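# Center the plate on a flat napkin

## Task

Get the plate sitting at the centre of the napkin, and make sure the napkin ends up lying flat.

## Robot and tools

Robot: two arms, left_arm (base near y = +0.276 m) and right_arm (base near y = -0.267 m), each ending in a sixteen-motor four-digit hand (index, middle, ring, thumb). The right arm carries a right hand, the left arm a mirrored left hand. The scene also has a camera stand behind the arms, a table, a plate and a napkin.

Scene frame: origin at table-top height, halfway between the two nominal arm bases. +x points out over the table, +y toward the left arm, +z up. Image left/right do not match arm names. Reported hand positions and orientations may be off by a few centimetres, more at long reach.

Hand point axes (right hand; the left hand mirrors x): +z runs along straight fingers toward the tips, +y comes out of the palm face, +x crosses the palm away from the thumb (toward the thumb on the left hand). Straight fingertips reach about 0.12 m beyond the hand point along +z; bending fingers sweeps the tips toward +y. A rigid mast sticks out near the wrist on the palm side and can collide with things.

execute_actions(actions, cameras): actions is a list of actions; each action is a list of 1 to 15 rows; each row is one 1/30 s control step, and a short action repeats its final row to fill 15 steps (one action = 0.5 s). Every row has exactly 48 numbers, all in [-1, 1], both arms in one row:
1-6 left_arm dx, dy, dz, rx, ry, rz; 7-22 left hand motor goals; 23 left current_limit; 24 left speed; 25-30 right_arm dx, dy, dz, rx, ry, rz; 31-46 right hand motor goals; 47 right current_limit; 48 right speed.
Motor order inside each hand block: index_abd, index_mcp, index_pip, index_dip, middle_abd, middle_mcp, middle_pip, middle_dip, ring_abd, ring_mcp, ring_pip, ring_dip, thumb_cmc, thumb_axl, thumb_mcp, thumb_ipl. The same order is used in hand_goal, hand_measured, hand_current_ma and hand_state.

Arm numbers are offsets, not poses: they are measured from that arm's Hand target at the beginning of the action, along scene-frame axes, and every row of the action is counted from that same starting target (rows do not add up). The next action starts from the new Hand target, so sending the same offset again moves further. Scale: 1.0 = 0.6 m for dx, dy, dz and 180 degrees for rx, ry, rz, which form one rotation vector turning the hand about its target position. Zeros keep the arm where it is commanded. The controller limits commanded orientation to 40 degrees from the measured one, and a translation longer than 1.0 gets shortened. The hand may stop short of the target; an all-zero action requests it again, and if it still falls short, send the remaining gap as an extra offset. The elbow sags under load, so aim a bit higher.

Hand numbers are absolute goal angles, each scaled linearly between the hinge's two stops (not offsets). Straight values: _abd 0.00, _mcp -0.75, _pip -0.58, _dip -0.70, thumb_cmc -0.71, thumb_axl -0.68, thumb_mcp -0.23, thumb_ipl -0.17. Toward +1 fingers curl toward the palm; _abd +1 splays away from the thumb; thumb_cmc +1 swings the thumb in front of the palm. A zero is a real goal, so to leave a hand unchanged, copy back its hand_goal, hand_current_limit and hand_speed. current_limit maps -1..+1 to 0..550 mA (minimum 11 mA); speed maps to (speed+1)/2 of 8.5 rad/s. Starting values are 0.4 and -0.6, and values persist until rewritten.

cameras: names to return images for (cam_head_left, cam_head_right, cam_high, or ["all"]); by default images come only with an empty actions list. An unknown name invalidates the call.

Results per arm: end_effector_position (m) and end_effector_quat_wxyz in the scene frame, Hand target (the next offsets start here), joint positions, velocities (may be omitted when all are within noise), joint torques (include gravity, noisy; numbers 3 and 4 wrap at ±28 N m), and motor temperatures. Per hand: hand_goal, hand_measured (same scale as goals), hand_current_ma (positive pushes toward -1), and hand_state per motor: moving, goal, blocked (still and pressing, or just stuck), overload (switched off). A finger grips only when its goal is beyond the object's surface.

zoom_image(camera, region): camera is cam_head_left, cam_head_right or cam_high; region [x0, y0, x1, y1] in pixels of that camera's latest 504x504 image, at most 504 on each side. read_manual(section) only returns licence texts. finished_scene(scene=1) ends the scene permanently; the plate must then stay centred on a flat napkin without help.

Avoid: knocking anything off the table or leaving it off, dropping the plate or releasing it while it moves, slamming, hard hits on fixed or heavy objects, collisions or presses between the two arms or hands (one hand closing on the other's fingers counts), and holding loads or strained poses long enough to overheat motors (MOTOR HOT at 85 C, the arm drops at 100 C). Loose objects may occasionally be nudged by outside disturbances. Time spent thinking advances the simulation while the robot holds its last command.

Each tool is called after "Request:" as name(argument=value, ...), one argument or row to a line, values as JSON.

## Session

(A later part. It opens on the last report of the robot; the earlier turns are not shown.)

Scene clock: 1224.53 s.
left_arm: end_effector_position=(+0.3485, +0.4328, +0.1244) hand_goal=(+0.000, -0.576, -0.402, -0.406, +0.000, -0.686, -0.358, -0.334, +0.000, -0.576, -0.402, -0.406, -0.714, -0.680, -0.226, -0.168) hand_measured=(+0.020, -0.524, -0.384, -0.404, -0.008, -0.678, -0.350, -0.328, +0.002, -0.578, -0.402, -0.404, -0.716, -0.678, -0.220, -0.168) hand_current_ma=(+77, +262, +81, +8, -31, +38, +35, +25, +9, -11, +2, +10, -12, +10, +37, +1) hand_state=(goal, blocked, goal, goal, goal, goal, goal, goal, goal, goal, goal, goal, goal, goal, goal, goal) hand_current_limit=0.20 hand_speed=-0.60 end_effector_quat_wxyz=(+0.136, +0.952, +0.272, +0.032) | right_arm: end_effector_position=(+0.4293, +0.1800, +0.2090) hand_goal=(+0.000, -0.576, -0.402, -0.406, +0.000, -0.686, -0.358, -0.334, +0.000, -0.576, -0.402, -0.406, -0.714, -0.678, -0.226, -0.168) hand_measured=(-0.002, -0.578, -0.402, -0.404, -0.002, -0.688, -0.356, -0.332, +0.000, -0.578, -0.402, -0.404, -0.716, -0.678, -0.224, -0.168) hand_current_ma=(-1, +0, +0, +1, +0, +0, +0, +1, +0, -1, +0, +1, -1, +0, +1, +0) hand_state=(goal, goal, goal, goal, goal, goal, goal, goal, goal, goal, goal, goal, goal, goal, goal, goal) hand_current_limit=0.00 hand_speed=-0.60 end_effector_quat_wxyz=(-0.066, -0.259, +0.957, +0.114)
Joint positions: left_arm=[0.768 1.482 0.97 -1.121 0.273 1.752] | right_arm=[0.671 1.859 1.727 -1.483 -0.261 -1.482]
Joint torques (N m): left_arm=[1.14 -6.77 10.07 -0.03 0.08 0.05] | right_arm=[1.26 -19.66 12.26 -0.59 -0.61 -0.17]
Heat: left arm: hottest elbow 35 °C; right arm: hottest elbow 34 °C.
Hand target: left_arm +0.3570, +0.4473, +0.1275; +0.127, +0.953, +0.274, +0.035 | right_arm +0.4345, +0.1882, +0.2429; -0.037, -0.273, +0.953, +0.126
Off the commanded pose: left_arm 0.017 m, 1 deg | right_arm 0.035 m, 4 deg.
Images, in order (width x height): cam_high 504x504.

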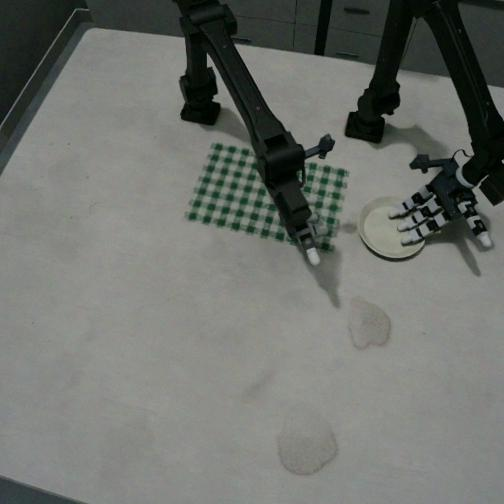

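Request:
execute_actions(
  actions=[
    [[0.0,-0.02,0.117,0,0,0,0,-0.575,-0.401,-0.406,0,-0.685,-0.358,-0.333,0,-0.575,-0.401,-0.406,-0.714,-0.68,-0.226,-0.168,0.2,-0.6,0.009,0.078,-0.038,0,0,0,0,-0.575,-0.401,-0.406,0,-0.685,-0.358,-0.333,0,-0.575,-0.401,-0.406,-0.714,-0.678,-0.226,-0.168,0.0,-0.6]],
    [[-0.062,0.108,0.0,0,0,0,0,-0.575,-0.401,-0.406,0,-0.685,-0.358,-0.333,0,-0.575,-0.401,-0.406,-0.714,-0.68,-0.226,-0.168,0.2,-0.6,0,0.081,-0.033,0,0,0,0,-0.575,-0.401,-0.406,0,-0.685,-0.358,-0.333,0,-0.575,-0.401,-0.406,-0.714,-0.678,-0.226,-0.168,0.0,-0.6]],
    [[-0.052,0.038,-0.067,0,0,0,0,-0.575,-0.401,-0.406,0,-0.685,-0.358,-0.333,0,-0.575,-0.401,-0.406,-0.714,-0.68,-0.226,-0.168,0.0,-0.6,0,0,-0.05,0,0,0,0,-0.575,-0.401,-0.406,0,-0.685,-0.358,-0.333,0,-0.575,-0.401,-0.406,-0.714,-0.678,-0.226,-0.168,0.0,-0.6]],
    [[0,0,-0.06,0,0,0,0,-0.575,-0.401,-0.406,0,-0.685,-0.358,-0.333,0,-0.575,-0.401,-0.406,-0.714,-0.68,-0.226,-0.168,0.0,-0.6,0,0,-0.06,0,0,0,0,-0.575,-0.401,-0.406,0,-0.685,-0.358,-0.333,0,-0.575,-0.401,-0.406,-0.714,-0.678,-0.226,-0.168,0.0,-0.6]],
  ],
  cameras=["cam_high","cam_head_right"],
)

Request:
zoom_image(
  camera="cam_head_right",
  region=[0, 180, 160, 340],
)

Request:
zoom_image(
  camera="cam_high",
  region=[320, 120, 480, 280],
)

Scene clock: 1257.57 s.
left_arm: end_effector_position=(+0.2883, +0.5232, +0.1238) hand_goal=(+0.000, -0.576, -0.402, -0.406, +0.000, -0.686, -0.358, -0.334, +0.000, -0.576, -0.402, -0.406, -0.714, -0.680, -0.226, -0.168) hand_measured=(+0.002, -0.580, -0.402, -0.404, -0.002, -0.688, -0.358, -0.332, +0.002, -0.580, -0.402, -0.404, -0.716, -0.678, -0.220, -0.168) hand_current_ma=(+8, -17, +2, +8, -10, -10, +4, +9, +8, -14, +2, +10, -11, +10, +37, +1) hand_state=(goal, goal, goal, goal, goal, goal, goal, goal, goal, goal, goal, goal, goal, goal, goal, goal) hand_current_limit=0.00 hand_speed=-0.60 end_effector_quat_wxyz=(+0.127, +0.951, +0.280, +0.033) | right_arm: end_effector_position=(+0.4351, +0.2839, +0.1443) hand_goal=(+0.000, -0.576, -0.402, -0.406, +0.000, -0.686, -0.358, -0.334, +0.000, -0.576, -0.402, -0.406, -0.714, -0.678, -0.226, -0.168) hand_measured=(-0.002, -0.578, -0.402, -0.404, -0.002, -0.688, -0.356, -0.332, +0.000, -0.578, -0.402, -0.404, -0.716, -0.678, -0.224, -0.168) hand_current_ma=(+0, -1, +0, +1, +0, +0, +0, +1, +0, -1, +0, +1, -1, +0, +1, +0) hand_state=(goal, goal, goal, goal, goal, goal, goal, goal, goal, goal, goal, goal, goal, goal, goal, goal) hand_current_limit=0.00 hand_speed=-0.60 end_effector_quat_wxyz=(-0.035, -0.283, +0.950, +0.128)
Joint positions: left_arm=[1.028 1.555 1.056 -1.189 0.237 2.002] | right_arm=[0.796 2.051 1.845 -1.314 -0.261 -1.394]
Joint torques (N m): left_arm=[0.32 -9.29 6.58 0.4 0.63 0.13] | right_arm=[0.5 -20.31 7.36 0.7 -0.47 0.18]
Heat: left arm: hottest elbow 36 °C; right arm: hottest elbow 35 °C.
Hand target: left_arm +0.2885, +0.5230, +0.1215; +0.126, +0.953, +0.274, +0.035 | right_arm +0.4399, +0.2836, +0.1345; -0.037, -0.273, +0.953, +0.126
Off the commanded pose: left_arm 0.002 m, 1 deg | right_arm 0.011 m, 1 deg.
Images, in order (width x height): cam_head_right 504x504, cam_high 504x504.

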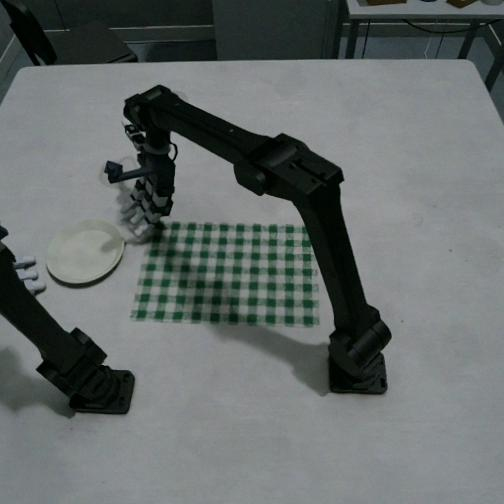

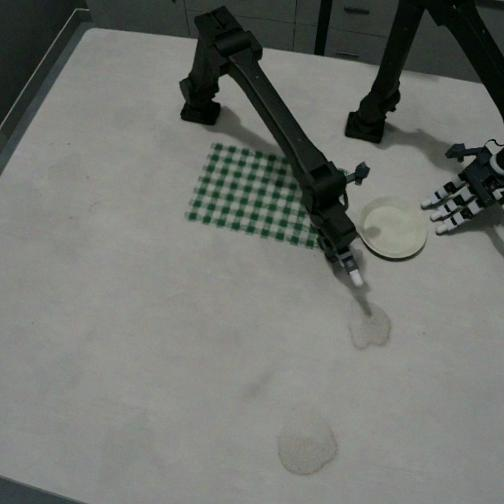

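Scaled by 3.150 from the camera's 504x504 image, which has a finer 720x720 frame.

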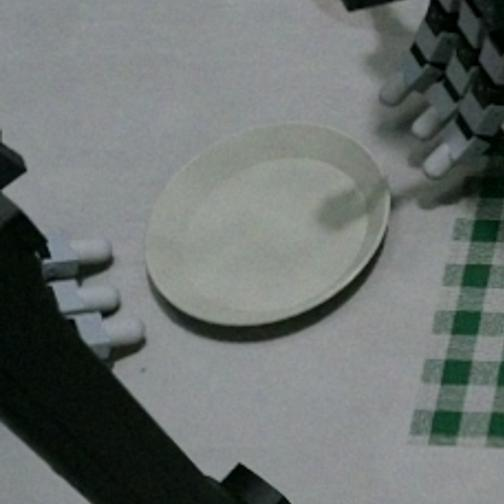

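Scaled by 3.150 from the camera's 504x504 image, which has a finer 720x720 frame.

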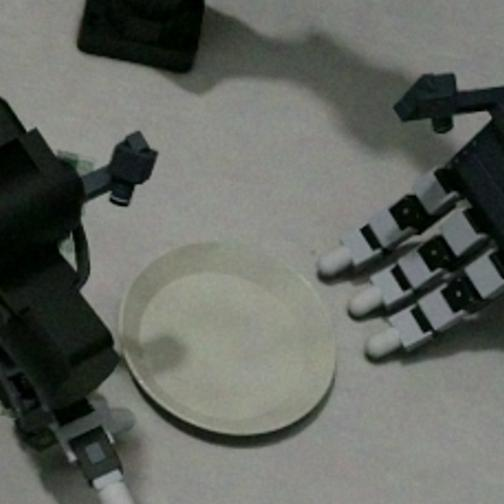

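Request:
execute_actions(
  actions=[
    [[0.0186,-0.0296,-0.003,0,0,0,0,-0.575,-0.401,-0.406,0,-0.685,-0.358,-0.333,0,-0.575,-0.401,-0.406,-0.714,-0.68,-0.226,-0.168,-0.45,-0.6,-0.02,0.032,-0.0375,0,0,0,0,-0.575,-0.401,-0.406,0,-0.685,-0.358,-0.333,0,-0.575,-0.401,-0.406,-0.714,-0.678,-0.226,-0.168,-0.45,-0.6]],
    [[0.008,-0.0127,0,0,0,0,0,-0.5,-0.38,-0.38,0,-0.61,-0.34,-0.31,0,-0.5,-0.38,-0.38,-0.714,-0.68,-0.226,-0.168,-0.45,-0.6,-0.009,0.0144,0,0,0,0,0,-0.5,-0.38,-0.38,0,-0.61,-0.34,-0.31,0,-0.5,-0.38,-0.38,-0.714,-0.678,-0.226,-0.168,-0.45,-0.6]],
  ],
  cameras=["cam_high","cam_head_right"],
)

Request:
zoom_image(
  camera="cam_head_right",
  region=[0, 180, 160, 340],
)

Request:
zoom_image(
  camera="cam_high",
  region=[320, 120, 480, 280],
)

Scene clock: 1277.47 s.
left_arm: end_effector_position=(+0.3000, +0.5025, +0.1184) hand_goal=(+0.000, -0.500, -0.380, -0.380, +0.000, -0.610, -0.340, -0.310, +0.000, -0.500, -0.380, -0.380, -0.714, -0.680, -0.226, -0.168) hand_measured=(+0.002, -0.512, -0.384, -0.382, -0.002, -0.620, -0.346, -0.312, +0.002, -0.518, -0.388, -0.382, -0.716, -0.678, -0.220, -0.168) hand_current_ma=(+8, -61, -21, -12, -10, -46, -23, -12, +9, -89, -32, -10, -11, +10, +37, +1) hand_state=(goal, goal, goal, goal, goal, goal, goal, goal, goal, goal, goal, goal, goal, goal, goal, goal) hand_current_limit=-0.45 hand_speed=-0.60 end_effector_quat_wxyz=(+0.127, +0.954, +0.271, +0.031) | right_arm: end_effector_position=(+0.4232, +0.3048, +0.1239) hand_goal=(+0.000, -0.500, -0.380, -0.380, +0.000, -0.610, -0.340, -0.310, +0.000, -0.500, -0.380, -0.380, -0.714, -0.678, -0.226, -0.168) hand_measured=(-0.002, -0.510, -0.386, -0.384, -0.002, -0.620, -0.344, -0.312, +0.000, -0.512, -0.386, -0.384, -0.716, -0.678, -0.224, -0.168) hand_current_ma=(+0, -6, -2, -1, +0, -5, -2, -1, +0, -7, -2, -1, -1, +0, +1, +0) hand_state=(goal, goal, goal, goal, goal, goal, goal, goal, goal, goal, goal, goal, goal, goal, goal, goal) hand_current_limit=-0.45 hand_speed=-0.60 end_effector_quat_wxyz=(-0.034, -0.277, +0.952, +0.126)
Joint positions: left_arm=[0.973 1.541 1.024 -1.162 0.24 1.965] | right_arm=[0.834 2.074 1.829 -1.261 -0.255 -1.343]
Joint torques (N m): left_arm=[-0.91 -10.17 6.06 0.39 0.83 -0.18] | right_arm=[1.44 -19.78 7.76 0.73 -0.59 0.21]
Motor temperatures (°C): left_arm=[26 28 36 19 24 23] | right_arm=[24 33 35 20 20 21]
Heat: left arm: hottest elbow 36 °C; right arm: hottest elbow 35 °C.
Hand target: left_arm +0.3045, +0.4975, +0.1197; +0.127, +0.953, +0.274, +0.035 | right_arm +0.4224, +0.3114, +0.1119; -0.037, -0.273, +0.953, +0.126
Off the commanded pose: left_arm 0.007 m, 1 deg | right_arm 0.014 m, 1 deg.
Images, in order (width x height): cam_head_right 504x504, cam_high 504x504.

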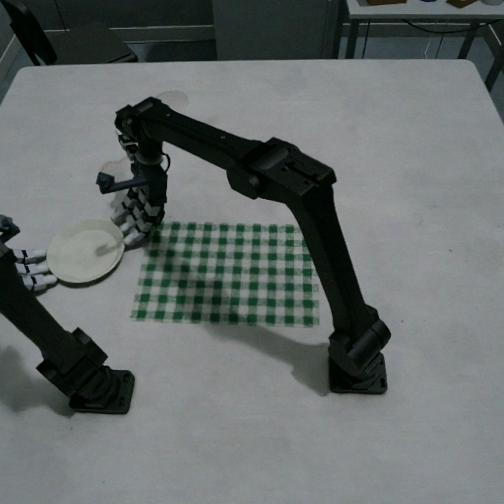

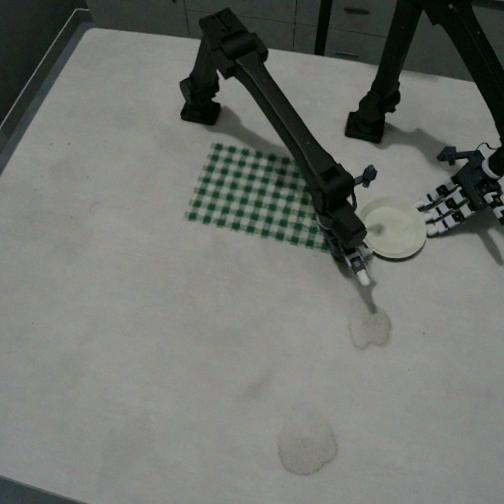

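Scaled by 3.150 from the camera's 504x504 image, which has a finer 720x720 frame.

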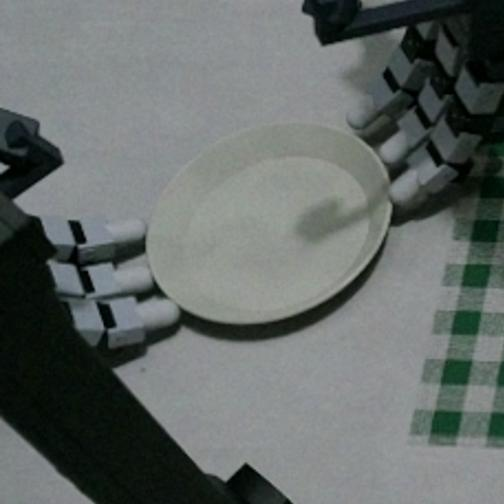

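Scaled by 3.150 from the camera's 504x504 image, which has a finer 720x720 frame.

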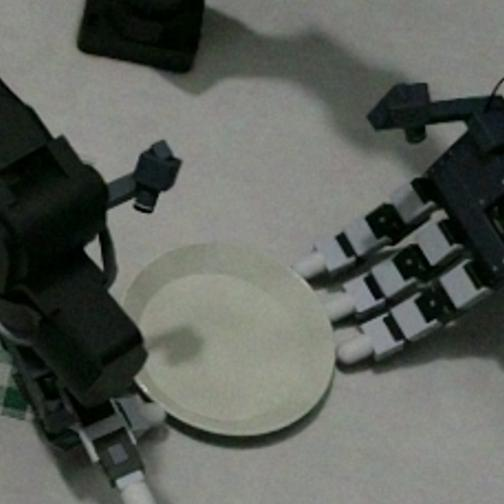

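Request:
execute_actions(
  actions=[
    [[0,0,0,0,0,0,0,-0.44,-0.36,-0.36,0,-0.55,-0.32,-0.29,0,-0.44,-0.36,-0.36,-0.714,-0.68,-0.226,-0.168,-0.3,-0.6,0,0,0.02,0,0,0,0,-0.44,-0.36,-0.36,0,-0.55,-0.32,-0.29,0,-0.44,-0.36,-0.36,-0.714,-0.678,-0.226,-0.168,-0.3,-0.6]],
    [[0,0,0.07,0,0,0,0,-0.44,-0.36,-0.36,0,-0.55,-0.32,-0.29,0,-0.44,-0.36,-0.36,-0.714,-0.68,-0.226,-0.168,-0.3,-0.6,0,0,0.09,0,0,0,0,-0.44,-0.36,-0.36,0,-0.55,-0.32,-0.29,0,-0.44,-0.36,-0.36,-0.714,-0.678,-0.226,-0.168,-0.3,-0.6]],
    [[0,0,0.06,0,0,0,0,-0.44,-0.36,-0.36,0,-0.55,-0.32,-0.29,0,-0.44,-0.36,-0.36,-0.714,-0.68,-0.226,-0.168,-0.3,-0.6,0,0,0.06,0,0,0,0,-0.44,-0.36,-0.36,0,-0.55,-0.32,-0.29,0,-0.44,-0.36,-0.36,-0.714,-0.678,-0.226,-0.168,-0.3,-0.6]],
  ],
  cameras=["cam_high","cam_head_right"],
)

Request:
zoom_image(
  camera="cam_head_right",
  region=[0, 180, 160, 340],
)

Request:
zoom_image(
  camera="cam_high",
  region=[320, 120, 480, 280],
)

Scene clock: 1295.37 s.
left_arm: end_effector_position=(+0.2932, +0.4887, +0.1830) hand_goal=(+0.000, -0.440, -0.360, -0.360, +0.000, -0.550, -0.320, -0.290, +0.000, -0.440, -0.360, -0.360, -0.714, -0.680, -0.226, -0.168) hand_measured=(+0.000, -0.454, -0.366, -0.364, -0.002, -0.562, -0.326, -0.294, +0.002, -0.452, -0.366, -0.364, -0.716, -0.678, -0.220, -0.168) hand_current_ma=(+2, -69, -23, -13, -10, -56, -27, -13, +9, -58, -26, -16, -11, +10, +37, +1) hand_state=(goal, goal, goal, goal, goal, goal, goal, goal, goal, goal, goal, goal, goal, goal, goal, goal) hand_current_limit=-0.30 hand_speed=-0.60 end_effector_quat_wxyz=(+0.136, +0.952, +0.274, +0.024) | right_arm: end_effector_position=(+0.4173, +0.2992, +0.1832) hand_goal=(+0.000, -0.440, -0.360, -0.360, +0.000, -0.550, -0.320, -0.290, +0.000, -0.440, -0.360, -0.360, -0.714, -0.678, -0.226, -0.168) hand_measured=(-0.002, -0.452, -0.366, -0.364, -0.004, -0.560, -0.326, -0.294, +0.000, -0.454, -0.366, -0.364, -0.716, -0.678, -0.224, -0.168) hand_current_ma=(+0, -7, -3, -1, -1, -6, -3, -1, +0, -9, -2, -1, -1, +0, +1, +0) hand_state=(goal, goal, goal, goal, goal, goal, goal, goal, goal, goal, goal, goal, goal, goal, goal, goal) hand_current_limit=-0.30 hand_speed=-0.60 end_effector_quat_wxyz=(-0.058, -0.272, +0.954, +0.113)
Joint positions: left_arm=[0.968 1.441 1.096 -1.355 0.245 1.957] | right_arm=[0.834 2.054 1.961 -1.469 -0.255 -1.338]
Joint torques (N m): left_arm=[-0.5 -8.41 10.89 -0.42 0.67 -0.1] | right_arm=[1.49 -22.12 12.45 -0.36 -0.58 0.16]
Heat: left arm: hottest elbow 36 °C; right arm: hottest elbow 35 °C.
Hand target: left_arm +0.3045, +0.4975, +0.1977; +0.126, +0.953, +0.274, +0.035 | right_arm +0.4225, +0.3113, +0.2138; -0.037, -0.273, +0.953, +0.126
Off the commanded pose: left_arm 0.020 m, 2 deg | right_arm 0.033 m, 3 deg.
Images, in order (width x height): cam_head_right 504x504, cam_high 504x504.

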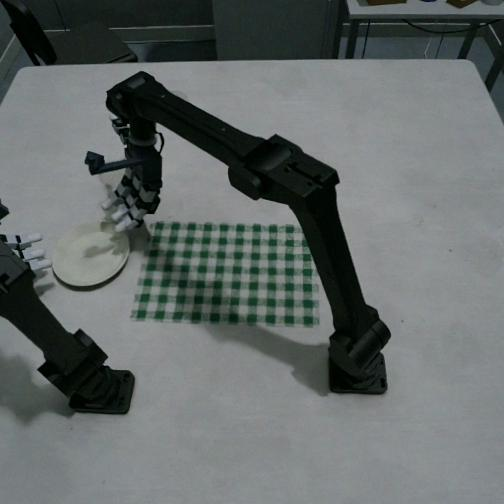

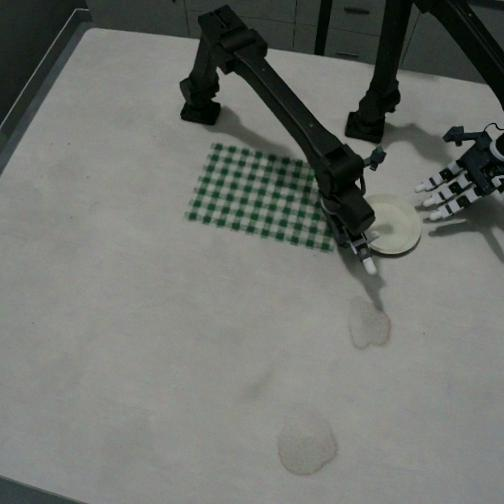

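Scaled by 3.150 from the camera's 504x504 image, which has a finer 720x720 frame.

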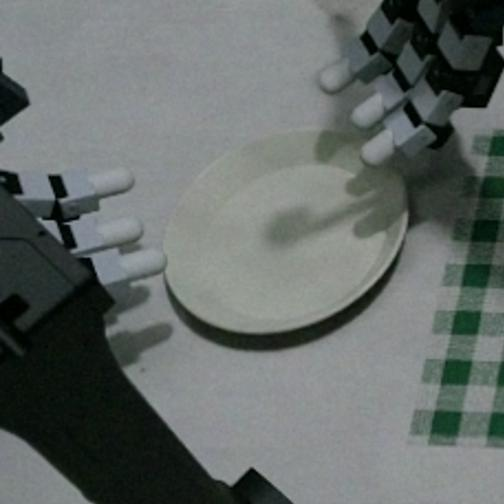

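Scaled by 3.150 from the camera's 504x504 image, which has a finer 720x720 frame.

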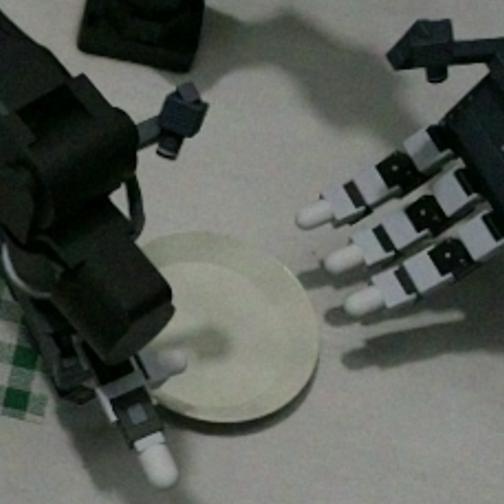

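Request:
execute_actions(
  actions=[
    [[-0.0325,0.0125,-0.013,0,0,0,0,-0.575,-0.401,-0.406,0,-0.685,-0.358,-0.333,0,-0.575,-0.401,-0.406,-0.714,-0.68,-0.226,-0.168,0.2,-0.6,0.0125,-0.068,-0.04,0,0,0,0,-0.575,-0.401,-0.406,0,-0.685,-0.358,-0.333,0,-0.575,-0.401,-0.406,-0.714,-0.678,-0.226,-0.168,0.0,-0.6]],
    [[0,0,-0.06,0,0,0,0,-0.575,-0.401,-0.406,0,-0.685,-0.358,-0.333,0,-0.575,-0.401,-0.406,-0.714,-0.68,-0.226,-0.168,0.2,-0.6,0,0,-0.06,0,0,0,0,-0.575,-0.401,-0.406,0,-0.685,-0.358,-0.333,0,-0.575,-0.401,-0.406,-0.714,-0.678,-0.226,-0.168,0.0,-0.6]],
    [[0,0,-0.05,0,0,0,0,-0.575,-0.401,-0.406,0,-0.685,-0.358,-0.333,0,-0.575,-0.401,-0.406,-0.714,-0.68,-0.226,-0.168,0.2,-0.6,0,0,-0.06,0,0,0,0,-0.575,-0.401,-0.406,0,-0.685,-0.358,-0.333,0,-0.575,-0.401,-0.406,-0.714,-0.678,-0.226,-0.168,0.0,-0.6]],
    [[0.004,-0.017,0,0,0,0,0,-0.575,-0.401,-0.406,0,-0.685,-0.358,-0.333,0,-0.575,-0.401,-0.406,-0.714,-0.68,-0.226,-0.168,0.2,-0.6,-0.021,0.0345,0,0,0,0,0,-0.575,-0.401,-0.406,0,-0.685,-0.358,-0.333,0,-0.575,-0.401,-0.406,-0.714,-0.678,-0.226,-0.168,0.0,-0.6]],
  ],
  cameras=["cam_high","cam_head_right"],
)

Request:
zoom_image(
  camera="cam_head_right",
  region=[0, 180, 160, 340],
)

Request:
zoom_image(
  camera="cam_high",
  region=[320, 120, 480, 280],
)

Scene clock: 1358.97 s.
left_arm: end_effector_position=(+0.2848, +0.4976, +0.1224) hand_goal=(+0.000, -0.576, -0.402, -0.406, +0.000, -0.686, -0.358, -0.334, +0.000, -0.576, -0.402, -0.406, -0.714, -0.680, -0.226, -0.168) hand_measured=(+0.000, -0.578, -0.402, -0.404, -0.002, -0.688, -0.356, -0.332, +0.002, -0.578, -0.402, -0.404, -0.716, -0.678, -0.220, -0.168) hand_current_ma=(+2, -11, +3, +8, -9, -5, +4, +8, +8, -9, +3, +10, -11, +10, +37, +1) hand_state=(goal, goal, goal, goal, goal, goal, goal, goal, goal, goal, goal, goal, goal, goal, goal, goal) hand_current_limit=0.20 hand_speed=-0.60 end_effector_quat_wxyz=(+0.130, +0.952, +0.275, +0.030) | right_arm: end_effector_position=(+0.4105, +0.2871, +0.1257) hand_goal=(+0.000, -0.576, -0.402, -0.406, +0.000, -0.686, -0.358, -0.334, +0.000, -0.576, -0.402, -0.406, -0.714, -0.678, -0.226, -0.168) hand_measured=(-0.002, -0.578, -0.402, -0.404, -0.004, -0.688, -0.356, -0.332, +0.000, -0.578, -0.402, -0.404, -0.716, -0.678, -0.224, -0.168) hand_current_ma=(+0, +0, +0, +1, -1, +0, +0, +1, +0, -1, +0, +1, -1, +0, +1, +0) hand_state=(goal, goal, goal, goal, goal, goal, goal, goal, goal, goal, goal, goal, goal, goal, goal, goal) hand_current_limit=0.00 hand_speed=-0.60 end_effector_quat_wxyz=(-0.038, -0.282, +0.951, +0.125)
Joint positions: left_arm=[0.999 1.507 0.995 -1.178 0.241 1.984] | right_arm=[0.827 2.023 1.751 -1.247 -0.257 -1.361]
Joint torques (N m): left_arm=[-0.44 -9.93 6.23 0.38 0.64 -0.07] | right_arm=[0.38 -19.49 8.43 0.62 -0.5 0.21]
Motor temperatures (°C): left_arm=[26 29 41 19 24 23] | right_arm=[24 31 38 20 20 21]
Heat: left arm: hottest elbow 41 °C; right arm: hottest elbow 38 °C.
Hand target: left_arm +0.2874, +0.4947, +0.1239; +0.127, +0.953, +0.273, +0.035 | right_arm +0.4175, +0.2913, +0.1177; -0.037, -0.273, +0.953, +0.126
Off the commanded pose: left_arm 0.004 m, 1 deg | right_arm 0.011 m, 1 deg.
Images, in order (width x height): cam_head_right 504x504, cam_high 504x504.

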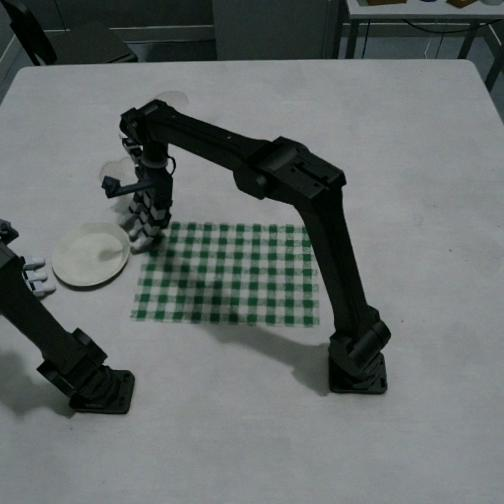

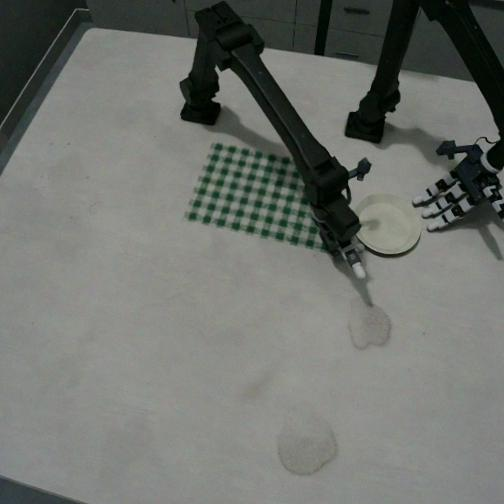

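Scaled by 3.150 from the camera's 504x504 image, which has a finer 720x720 frame.

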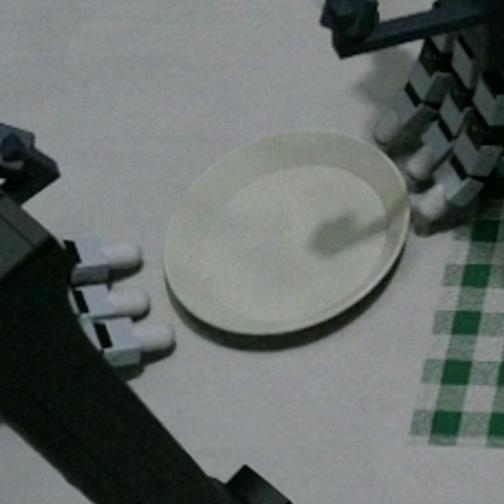

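Scaled by 3.150 from the camera's 504x504 image, which has a finer 720x720 frame.

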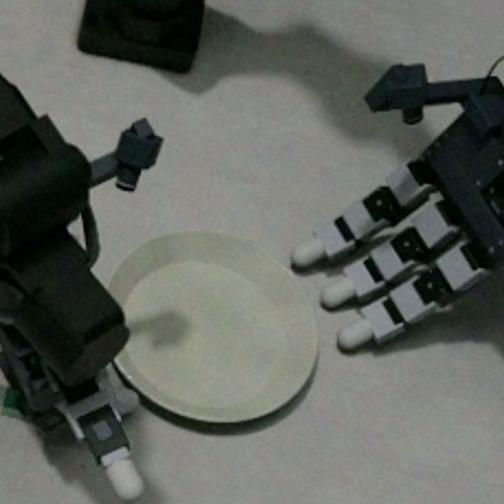

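Request:
execute_actions(
  actions=[
    [[-0.002,-0.05,-0.004,0,0,0,0,-0.575,-0.401,-0.406,0,-0.685,-0.358,-0.333,0,-0.575,-0.401,-0.406,-0.714,-0.68,-0.226,-0.168,0.2,-0.6,-0.008,0,0,0,0,0,0,-0.5,-0.38,-0.38,0,-0.61,-0.34,-0.31,0,-0.5,-0.38,-0.38,-0.714,-0.678,-0.226,-0.168,0.0,-0.6]],
  ],
  cameras=["cam_high","cam_head_right"],
)

Request:
zoom_image(
  camera="cam_head_right",
  region=[0, 180, 160, 340],
)

Request:
zoom_image(
  camera="cam_high",
  region=[320, 120, 480, 280],
)

Scene clock: 1376.43 s.
left_arm: end_effector_position=(+0.2840, +0.4677, +0.1211) hand_goal=(+0.000, -0.576, -0.402, -0.406, +0.000, -0.686, -0.358, -0.334, +0.000, -0.576, -0.402, -0.406, -0.714, -0.680, -0.226, -0.168) hand_measured=(+0.002, -0.590, -0.408, -0.408, -0.002, -0.688, -0.356, -0.332, +0.002, -0.578, -0.402, -0.404, -0.716, -0.678, -0.220, -0.168) hand_current_ma=(+6, -69, -27, -7, -8, -7, +4, +8, +8, -11, +3, +10, -11, +10, +37, +1) hand_state=(goal, goal, goal, goal, goal, goal, goal, goal, goal, goal, goal, goal, goal, goal, goal, goal) hand_current_limit=0.20 hand_speed=-0.60 end_effector_quat_wxyz=(+0.128, +0.953, +0.272, +0.031) | right_arm: end_effector_position=(+0.4116, +0.2877, +0.1258) hand_goal=(+0.000, -0.500, -0.380, -0.380, +0.000, -0.610, -0.340, -0.310, +0.000, -0.500, -0.380, -0.380, -0.714, -0.678, -0.226, -0.168) hand_measured=(-0.002, -0.510, -0.386, -0.384, +0.000, -0.624, -0.346, -0.314, +0.000, -0.512, -0.386, -0.384, -0.716, -0.678, -0.224, -0.168) hand_current_ma=(+0, -6, -2, -1, +0, -10, -2, -1, +0, -8, -2, -1, -1, +0, +1, +0) hand_state=(goal, goal, goal, goal, goal, goal, goal, goal, goal, goal, goal, goal, goal, goal, goal, goal) hand_current_limit=0.00 hand_speed=-0.60 end_effector_quat_wxyz=(-0.037, -0.280, +0.951, +0.125)
Joint positions: left_arm=[0.953 1.444 0.924 -1.155 0.244 1.943] | right_arm=[0.827 2.023 1.751 -1.243 -0.256 -1.356]
Joint torques (N m): left_arm=[-0.44 -8.64 6.05 0.46 0.71 -0.13] | right_arm=[0.73 -20.13 7.42 0.75 -0.55 0.25]
Heat: left arm: hottest elbow 39 °C; right arm: hottest elbow 38 °C.
Hand target: left_arm +0.2863, +0.4648, +0.1215; +0.127, +0.953, +0.273, +0.035 | right_arm +0.4126, +0.2913, +0.1177; -0.037, -0.273, +0.953, +0.126
Off the commanded pose: left_arm 0.004 m, 1 deg | right_arm 0.009 m, 1 deg.
Images, in order (width x height): cam_head_right 504x504, cam_high 504x504.

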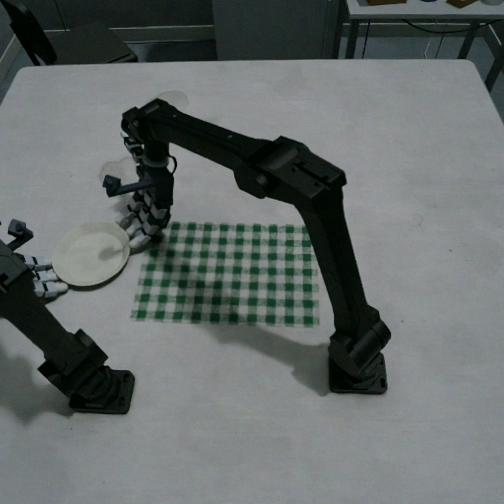

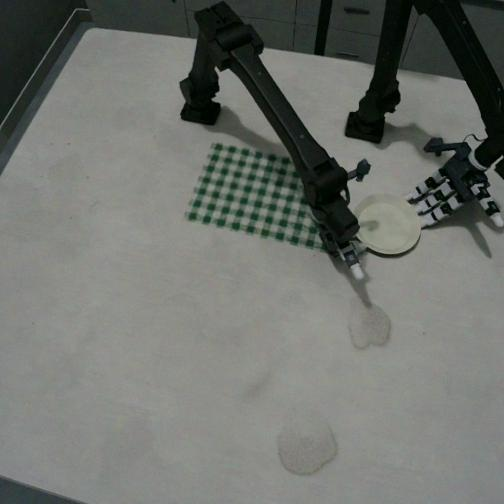

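Scaled by 3.150 from the camera's 504x504 image, which has a finer 720x720 frame.

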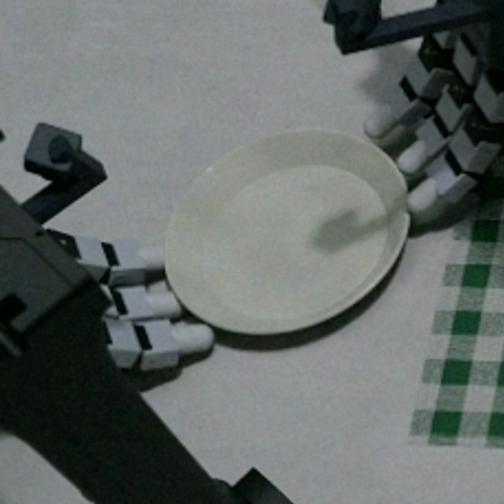

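Scaled by 3.150 from the camera's 504x504 image, which has a finer 720x720 frame.

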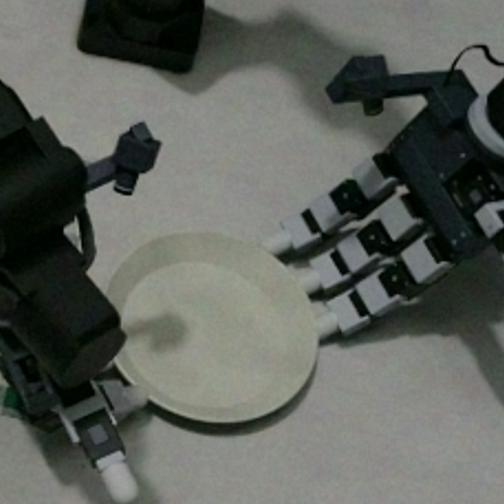

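Request:
execute_actions(
  actions=[
    [[0,0,-0.004,0,0,0,0,-0.54,-0.39,-0.39,0,-0.65,-0.35,-0.32,0,-0.5,-0.39,-0.39,-0.714,-0.68,-0.226,-0.168,0.2,-0.7,-0.028,0.005,-0.016,0,0,0,0,-0.5,-0.38,-0.38,0,-0.61,-0.34,-0.31,0,-0.5,-0.38,-0.38,-0.714,-0.678,-0.226,-0.168,-0.2,-0.7]],
    [[0,0,0,0,0,0,0,-0.49,-0.38,-0.38,0,-0.6,-0.34,-0.31,0,-0.45,-0.38,-0.38,-0.714,-0.68,-0.226,-0.168,0.2,-0.7,0,0,0,0,0,0,0,-0.4,-0.36,-0.36,0,-0.5,-0.33,-0.30,0,-0.4,-0.36,-0.36,-0.714,-0.678,-0.226,-0.168,0,-0.7]],
  ],
  cameras=["cam_high","cam_head_right"],
)

Request:
zoom_image(
  camera="cam_head_right",
  region=[0, 180, 160, 340],
)

Request:
zoom_image(
  camera="cam_high",
  region=[320, 120, 480, 280],
)

Scene clock: 1390.73 s.
left_arm: end_effector_position=(+0.2817, +0.4684, +0.1165) hand_goal=(+0.000, -0.490, -0.380, -0.380, +0.000, -0.600, -0.340, -0.310, +0.000, -0.450, -0.380, -0.380, -0.714, -0.680, -0.226, -0.168) hand_measured=(+0.002, -0.548, -0.404, -0.396, -0.002, -0.630, -0.350, -0.316, +0.002, -0.510, -0.398, -0.396, -0.716, -0.678, -0.220, -0.168) hand_current_ma=(+4, -292, -111, -72, -8, -149, -47, -29, +10, -295, -82, -72, -10, +10, +37, +1) hand_state=(goal, blocked, blocked, goal, goal, blocked, goal, goal, goal, blocked, goal, goal, goal, goal, goal, goal) hand_current_limit=0.20 hand_speed=-0.70 end_effector_quat_wxyz=(+0.121, +0.954, +0.272, +0.028) | right_arm: end_effector_position=(+0.4022, +0.2847, +0.1023) hand_goal=(+0.000, -0.400, -0.360, -0.360, +0.000, -0.500, -0.330, -0.300, +0.000, -0.400, -0.360, -0.360, -0.714, -0.678, -0.226, -0.168) hand_measured=(-0.004, -0.458, -0.386, -0.378, +0.002, -0.544, -0.338, -0.304, +0.000, -0.448, -0.376, -0.372, -0.716, -0.678, -0.224, -0.168) hand_current_ma=(-1, -106, -26, -14, +0, -66, -4, -2, +0, -76, -12, -8, -1, +0, +1, +0) hand_state=(goal, blocked, blocked, goal, goal, blocked, goal, goal, goal, blocked, goal, goal, goal, goal, goal, goal) hand_current_limit=0.00 hand_speed=-0.70 end_effector_quat_wxyz=(-0.041, -0.271, +0.955, +0.114)
Joint positions: left_arm=[0.953 1.444 0.916 -1.143 0.229 1.942] | right_arm=[0.84 2.022 1.693 -1.2 -0.239 -1.325]
Joint torques (N m): left_arm=[-0.38 -8.35 6.41 0.27 1.28 -0.11] | right_arm=[2.08 -20.95 7.38 0.7 -1.15 0.11]
Heat: left arm: hottest elbow 37 °C; right arm: hottest elbow 37 °C.
Hand target: left_arm +0.2863, +0.4649, +0.1191; +0.126, +0.953, +0.273, +0.036 | right_arm +0.3958, +0.2944, +0.1082; -0.037, -0.273, +0.953, +0.126
Off the commanded pose: left_arm 0.006 m, 1 deg | right_arm 0.013 m, 2 deg.
Images, in order (width x height): cam_head_right 504x504, cam_high 504x504.

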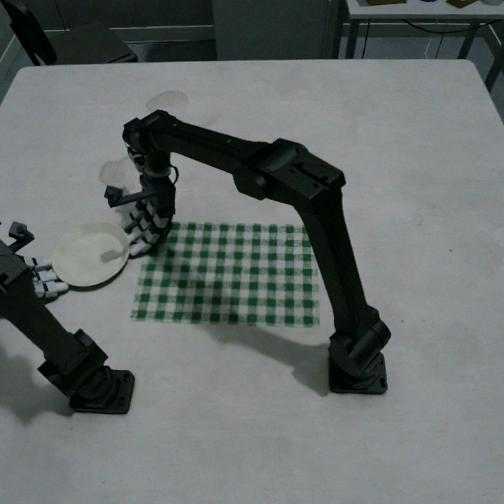

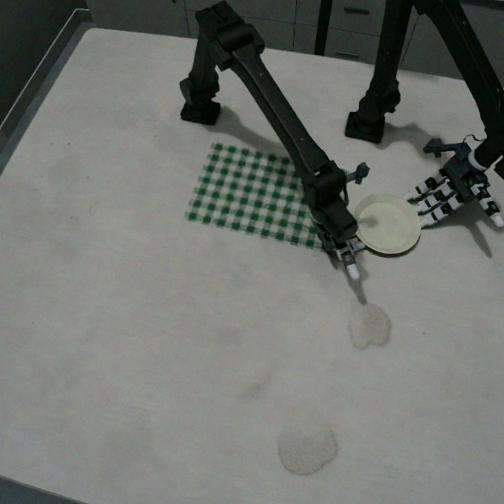

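Scaled by 3.150 from the camera's 504x504 image, which has a finer 720x720 frame.

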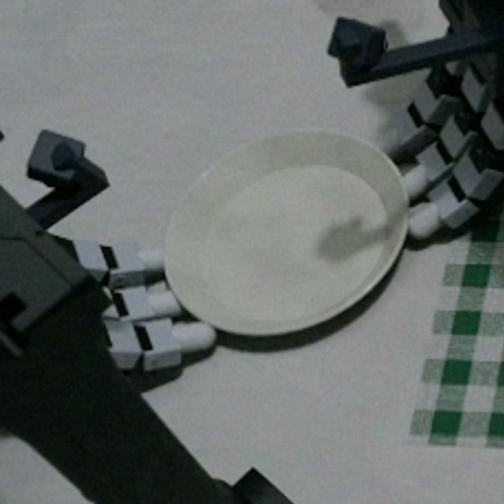

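Scaled by 3.150 from the camera's 504x504 image, which has a finer 720x720 frame.

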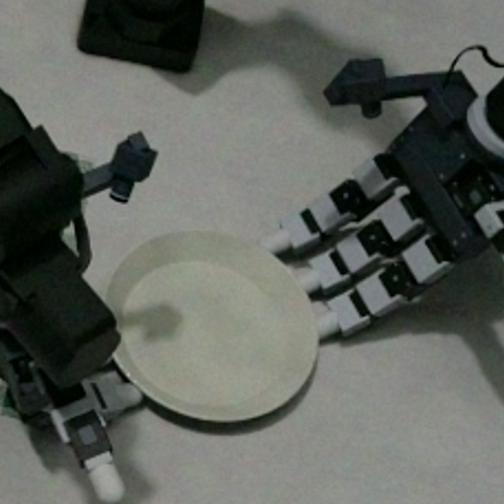

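Request:
execute_actions(
  actions=[
    [[0,0,0.015,0,0,0,0,-0.46,-0.37,-0.37,0,-0.57,-0.33,-0.30,0,-0.42,-0.37,-0.37,-0.714,-0.68,-0.226,-0.168,0.2,-0.7,0,0,0.05,0,0,0,0,-0.35,-0.35,-0.35,0,-0.45,-0.32,-0.29,0,-0.35,-0.35,-0.35,-0.714,-0.678,-0.226,-0.168,0,-0.7]],
    [[0,0,0.03,0,0,0,0,-0.46,-0.37,-0.37,0,-0.57,-0.33,-0.30,0,-0.42,-0.37,-0.37,-0.714,-0.68,-0.226,-0.168,0.2,-0.7,0,0,0.04,0,0,0,0,-0.35,-0.35,-0.35,0,-0.45,-0.32,-0.29,0,-0.35,-0.35,-0.35,-0.714,-0.678,-0.226,-0.168,0,-0.7]],
  ],
  cameras=["cam_high","cam_head_right"],
)

Request:
zoom_image(
  camera="cam_head_right",
  region=[0, 180, 160, 340],
)

Request:
zoom_image(
  camera="cam_high",
  region=[320, 120, 480, 280],
)

Scene clock: 1403.23 s.
left_arm: end_effector_position=(+0.2735, +0.4593, +0.1270) hand_goal=(+0.000, -0.460, -0.370, -0.370, +0.000, -0.570, -0.330, -0.300, +0.000, -0.420, -0.370, -0.370, -0.714, -0.680, -0.226, -0.168) hand_measured=(+0.002, -0.532, -0.402, -0.388, +0.000, -0.616, -0.350, -0.310, +0.008, -0.502, -0.398, -0.382, -0.716, -0.678, -0.220, -0.168) hand_current_ma=(+4, -330, -143, -80, +2, -222, -93, -43, +27, -330, -129, -55, -10, +10, +37, +1) hand_state=(goal, blocked, blocked, goal, goal, blocked, blocked, goal, goal, blocked, blocked, goal, goal, goal, goal, goal) hand_current_limit=0.20 hand_speed=-0.70 end_effector_quat_wxyz=(+0.127, +0.953, +0.273, +0.015) | right_arm: end_effector_position=(+0.3936, +0.2696, +0.1089) hand_goal=(+0.000, -0.350, -0.350, -0.350, +0.000, -0.450, -0.320, -0.290, +0.000, -0.350, -0.350, -0.350, -0.714, -0.678, -0.226, -0.168) hand_measured=(-0.008, -0.410, -0.382, -0.358, -0.004, -0.496, -0.338, -0.296, +0.000, -0.404, -0.376, -0.368, -0.716, -0.678, -0.224, -0.168) hand_current_ma=(-3, -111, -37, -4, -1, -73, -15, -3, +0, -92, -26, -16, -1, +0, +1, +0) hand_state=(goal, blocked, blocked, goal, goal, blocked, goal, goal, goal, blocked, blocked, goal, goal, goal, goal, goal) hand_current_limit=0.00 hand_speed=-0.70 end_effector_quat_wxyz=(-0.069, -0.258, +0.959, +0.095)
Joint positions: left_arm=[0.953 1.415 0.916 -1.201 0.223 1.942] | right_arm=[0.835 2.004 1.693 -1.284 -0.234 -1.312]
Joint torques (N m): left_arm=[-0.38 -8.64 9.61 -0.47 1.54 -0.1] | right_arm=[2.32 -22.53 12.82 -0.62 -1.39 -0.03]
Heat: left arm: hottest elbow 37 °C; right arm: hottest elbow 36 °C.
Hand target: left_arm +0.2863, +0.4648, +0.1461; +0.126, +0.953, +0.273, +0.035 | right_arm +0.3960, +0.2943, +0.1624; -0.037, -0.273, +0.953, +0.126
Off the commanded pose: left_arm 0.024 m, 2 deg | right_arm 0.059 m, 5 deg.
Images, in order (width x height): cam_head_right 504x504, cam_high 504x504.

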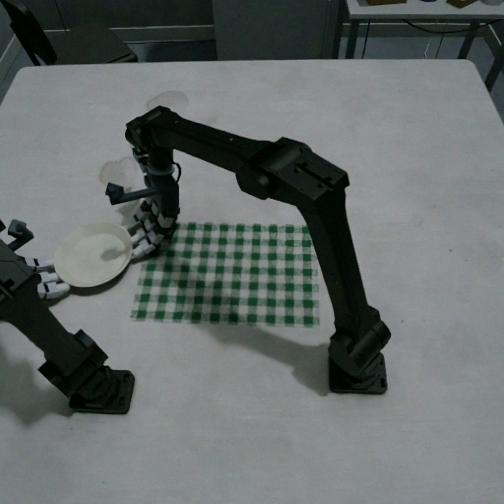

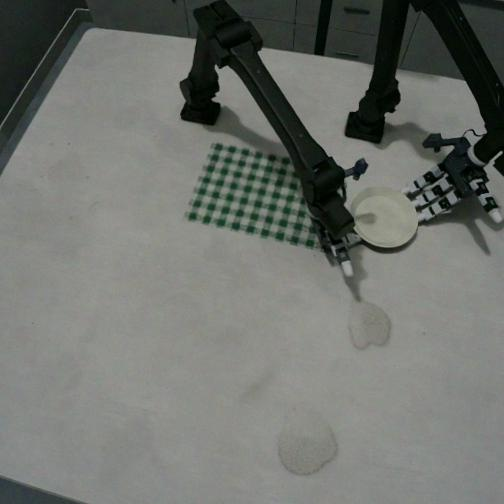

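Scaled by 3.150 from the camera's 504x504 image, which has a finer 720x720 frame.

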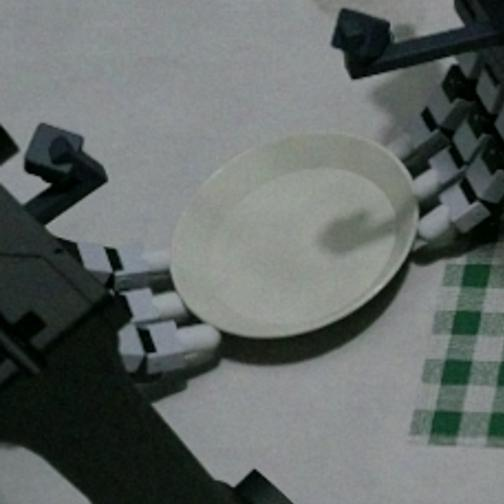

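Scaled by 3.150 from the camera's 504x504 image, which has a finer 720x720 frame.

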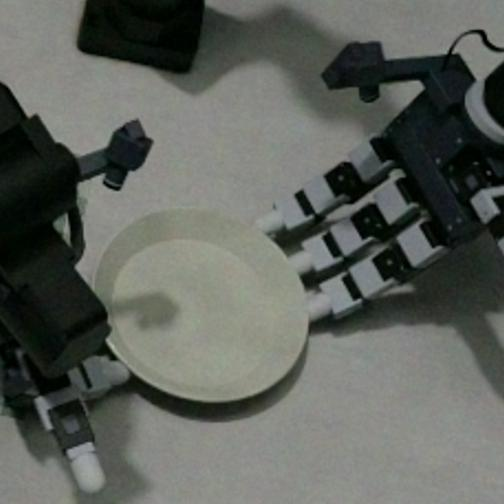

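Request:
execute_actions(
  actions=[
    [[0.01,0,0.02,0,0,0,0,-0.46,-0.37,-0.37,0,-0.57,-0.33,-0.30,0,-0.42,-0.37,-0.37,-0.714,-0.68,-0.226,-0.168,0.2,-0.7,0.01,0.01,0.05,0,0,0,0,-0.35,-0.35,-0.35,0,-0.45,-0.32,-0.29,0,-0.35,-0.35,-0.35,-0.714,-0.678,-0.226,-0.168,0,-0.7]],
    [[0.005,0,0.04,0,0,0,0,-0.46,-0.37,-0.37,0,-0.57,-0.33,-0.30,0,-0.42,-0.37,-0.37,-0.714,-0.68,-0.226,-0.168,0.2,-0.7,0.005,0,0.05,0,0,0,0,-0.35,-0.35,-0.35,0,-0.45,-0.32,-0.29,0,-0.35,-0.35,-0.35,-0.714,-0.678,-0.226,-0.168,0,-0.7]],
  ],
  cameras=["cam_high","cam_head_right"],
)

Request:
zoom_image(
  camera="cam_head_right",
  region=[0, 180, 160, 340],
)

Request:
zoom_image(
  camera="cam_high",
  region=[320, 120, 480, 280],
)

Scene clock: 1416.07 s.
left_arm: end_effector_position=(+0.2779, +0.4628, +0.1586) hand_goal=(+0.000, -0.460, -0.370, -0.370, +0.000, -0.570, -0.330, -0.300, +0.000, -0.420, -0.370, -0.370, -0.714, -0.680, -0.226, -0.168) hand_measured=(-0.002, -0.532, -0.402, -0.384, +0.000, -0.614, -0.350, -0.310, +0.008, -0.494, -0.398, -0.382, -0.716, -0.678, -0.220, -0.168) hand_current_ma=(-8, -330, -142, -62, -3, -220, -93, -43, +27, -330, -129, -49, -10, +10, +37, +1) hand_state=(goal, blocked, blocked, goal, goal, blocked, blocked, goal, goal, blocked, blocked, goal, goal, goal, goal, goal) hand_current_limit=0.20 hand_speed=-0.70 end_effector_quat_wxyz=(+0.127, +0.952, +0.280, +0.015) | right_arm: end_effector_position=(+0.4034, +0.2787, +0.1725) hand_goal=(+0.000, -0.350, -0.350, -0.350, +0.000, -0.450, -0.320, -0.290, +0.000, -0.350, -0.350, -0.350, -0.714, -0.678, -0.226, -0.168) hand_measured=(-0.008, -0.400, -0.382, -0.358, -0.004, -0.494, -0.336, -0.290, +0.000, -0.404, -0.376, -0.368, -0.716, -0.678, -0.224, -0.168) hand_current_ma=(-3, -84, -37, -5, -1, -66, -11, +0, +0, -92, -26, -14, -1, +0, +1, +0) hand_state=(goal, blocked, blocked, goal, goal, blocked, goal, goal, goal, blocked, blocked, goal, goal, goal, goal, goal) hand_current_limit=0.00 hand_speed=-0.70 end_effector_quat_wxyz=(-0.069, -0.258, +0.959, +0.095)
Joint positions: left_arm=[0.949 1.384 0.978 -1.291 0.223 1.925] | right_arm=[0.834 2.001 1.858 -1.454 -0.234 -1.312]
Joint torques (N m): left_arm=[-1.73 -8.23 11 -0.83 1.59 -0.11] | right_arm=[2.08 -22.36 13.65 -0.51 -1.4 -0.07]
Heat: left arm: hottest elbow 38 °C; right arm: hottest elbow 36 °C.
Hand target: left_arm +0.2953, +0.4649, +0.1821; +0.126, +0.953, +0.273, +0.036 | right_arm +0.4048, +0.3003, +0.2222; -0.037, -0.273, +0.953, +0.126
Off the commanded pose: left_arm 0.029 m, 2 deg | right_arm 0.054 m, 6 deg.
Images, in order (width x height): cam_head_right 504x504, cam_high 504x504.

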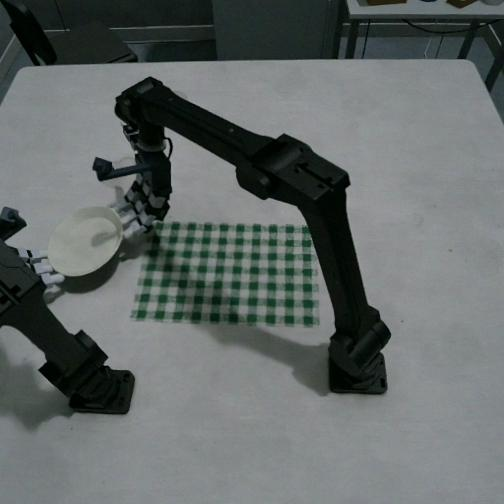

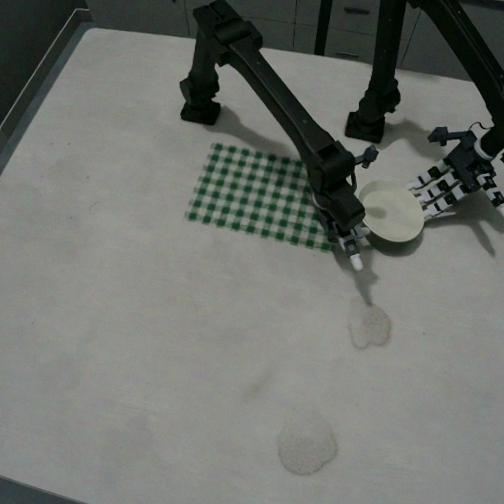

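Scaled by 3.150 from the camera's 504x504 image, which has a finer 720x720 frame.

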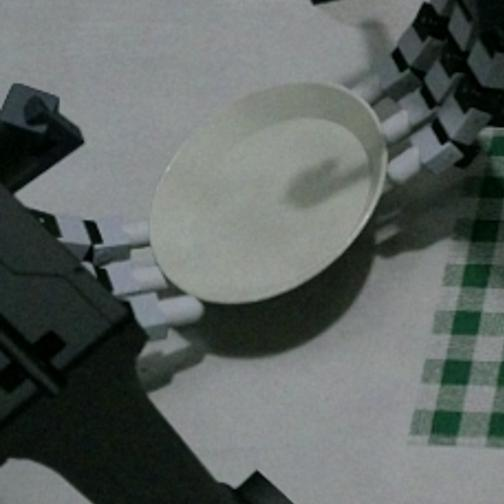

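Scaled by 3.150 from the camera's 504x504 image, which has a finer 720x720 frame.

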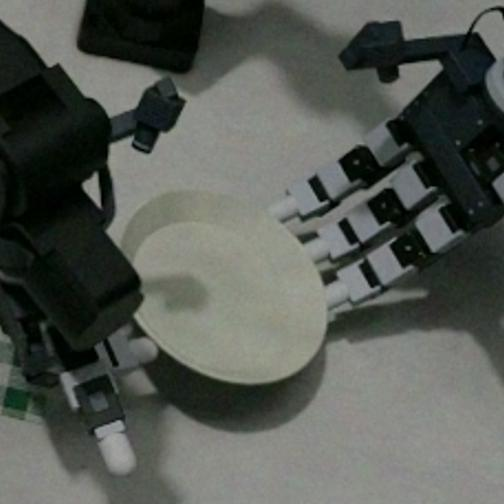

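Request:
execute_actions(
  actions=[
    [[-0.013,-0.0045,-0.008,0,0,0,0,-0.46,-0.37,-0.37,0,-0.57,-0.33,-0.30,0,-0.42,-0.37,-0.37,-0.714,-0.68,-0.226,-0.168,0.2,-0.7,-0.003,-0.015,-0.04,0,0,0,0,-0.35,-0.35,-0.35,0,-0.45,-0.32,-0.29,0,-0.35,-0.35,-0.35,-0.714,-0.678,-0.226,-0.168,0,-0.7]],
    [[-0.0125,-0.0045,-0.008,0,0,0,0,-0.46,-0.37,-0.37,0,-0.57,-0.33,-0.30,0,-0.42,-0.37,-0.37,-0.714,-0.68,-0.226,-0.168,0.2,-0.7,-0.003,-0.015,-0.038,0,0,0,0,-0.35,-0.35,-0.35,0,-0.45,-0.32,-0.29,0,-0.35,-0.35,-0.35,-0.714,-0.678,-0.226,-0.168,0,-0.7]],
  ],
  cameras=["cam_head_right"],
)

Request:
zoom_image(
  camera="cam_head_right",
  region=[0, 180, 160, 340],
)

Scene clock: 1434.87 s.
left_arm: end_effector_position=(+0.2778, +0.4625, +0.1639) hand_goal=(+0.000, -0.460, -0.370, -0.370, +0.000, -0.570, -0.330, -0.300, +0.000, -0.420, -0.370, -0.370, -0.714, -0.680, -0.226, -0.168) hand_measured=(-0.006, -0.530, -0.402, -0.384, -0.002, -0.608, -0.348, -0.304, +0.002, -0.480, -0.398, -0.382, -0.716, -0.678, -0.220, -0.168) hand_current_ma=(-21, -330, -142, -62, -9, -183, -76, -17, +9, -301, -129, -49, -10, +10, +37, +1) hand_state=(goal, blocked, blocked, goal, goal, blocked, goal, goal, goal, blocked, blocked, goal, goal, goal, goal, goal) hand_current_limit=0.20 hand_speed=-0.70 end_effector_quat_wxyz=(+0.122, +0.952, +0.279, +0.022) | right_arm: end_effector_position=(+0.4069, +0.2744, +0.1520) hand_goal=(+0.000, -0.350, -0.350, -0.350, +0.000, -0.450, -0.320, -0.290, +0.000, -0.350, -0.350, -0.350, -0.714, -0.678, -0.226, -0.168) hand_measured=(-0.008, -0.400, -0.382, -0.358, +0.000, -0.488, -0.336, -0.294, +0.004, -0.400, -0.366, -0.352, -0.716, -0.678, -0.224, -0.168) hand_current_ma=(-3, -84, -37, -5, +0, -52, -11, -2, +1, -84, -12, -1, -1, +0, +1, +0) hand_state=(goal, blocked, blocked, goal, goal, blocked, goal, goal, goal, blocked, goal, goal, goal, goal, goal, goal) hand_current_limit=0.00 hand_speed=-0.70 end_effector_quat_wxyz=(-0.054, -0.262, +0.958, +0.104)
Joint positions: left_arm=[0.949 1.367 0.978 -1.291 0.224 1.925] | right_arm=[0.824 1.99 1.783 -1.356 -0.236 -1.328]
Joint torques (N m): left_arm=[0.32 -8.7 7.32 -0.05 1.46 0.11] | right_arm=[1.49 -22.71 7.68 0.76 -1.31 -0.07]
Heat: left arm: hottest elbow 40 °C; right arm: hottest elbow 40 °C.
Hand target: left_arm +0.2799, +0.4594, +0.1725; +0.127, +0.953, +0.273, +0.035 | right_arm +0.4013, +0.2823, +0.1754; -0.037, -0.273, +0.953, +0.126
Off the commanded pose: left_arm 0.009 m, 2 deg | right_arm 0.025 m, 3 deg.
Images, in order (width x height): cam_head_right 504x504.

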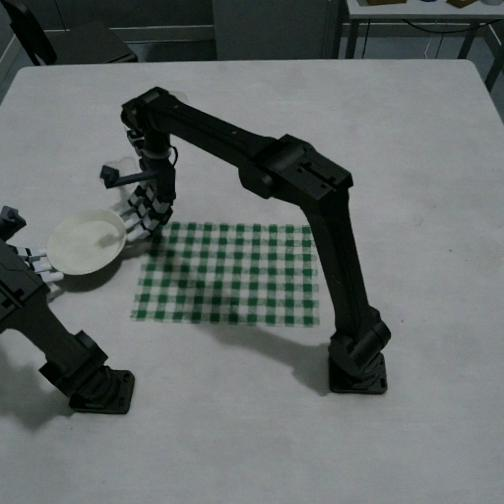

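Scaled by 3.150 from the camera's 504x504 image, which has a finer 720x720 frame.

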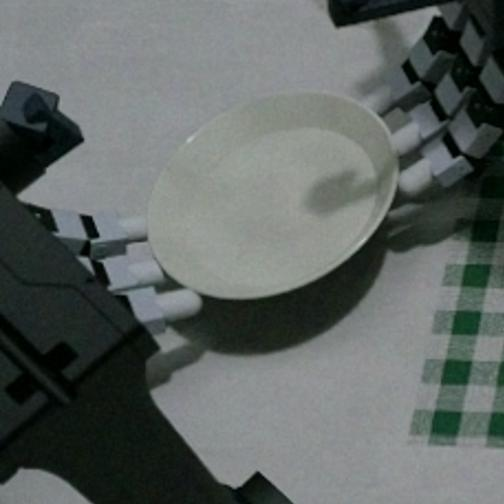

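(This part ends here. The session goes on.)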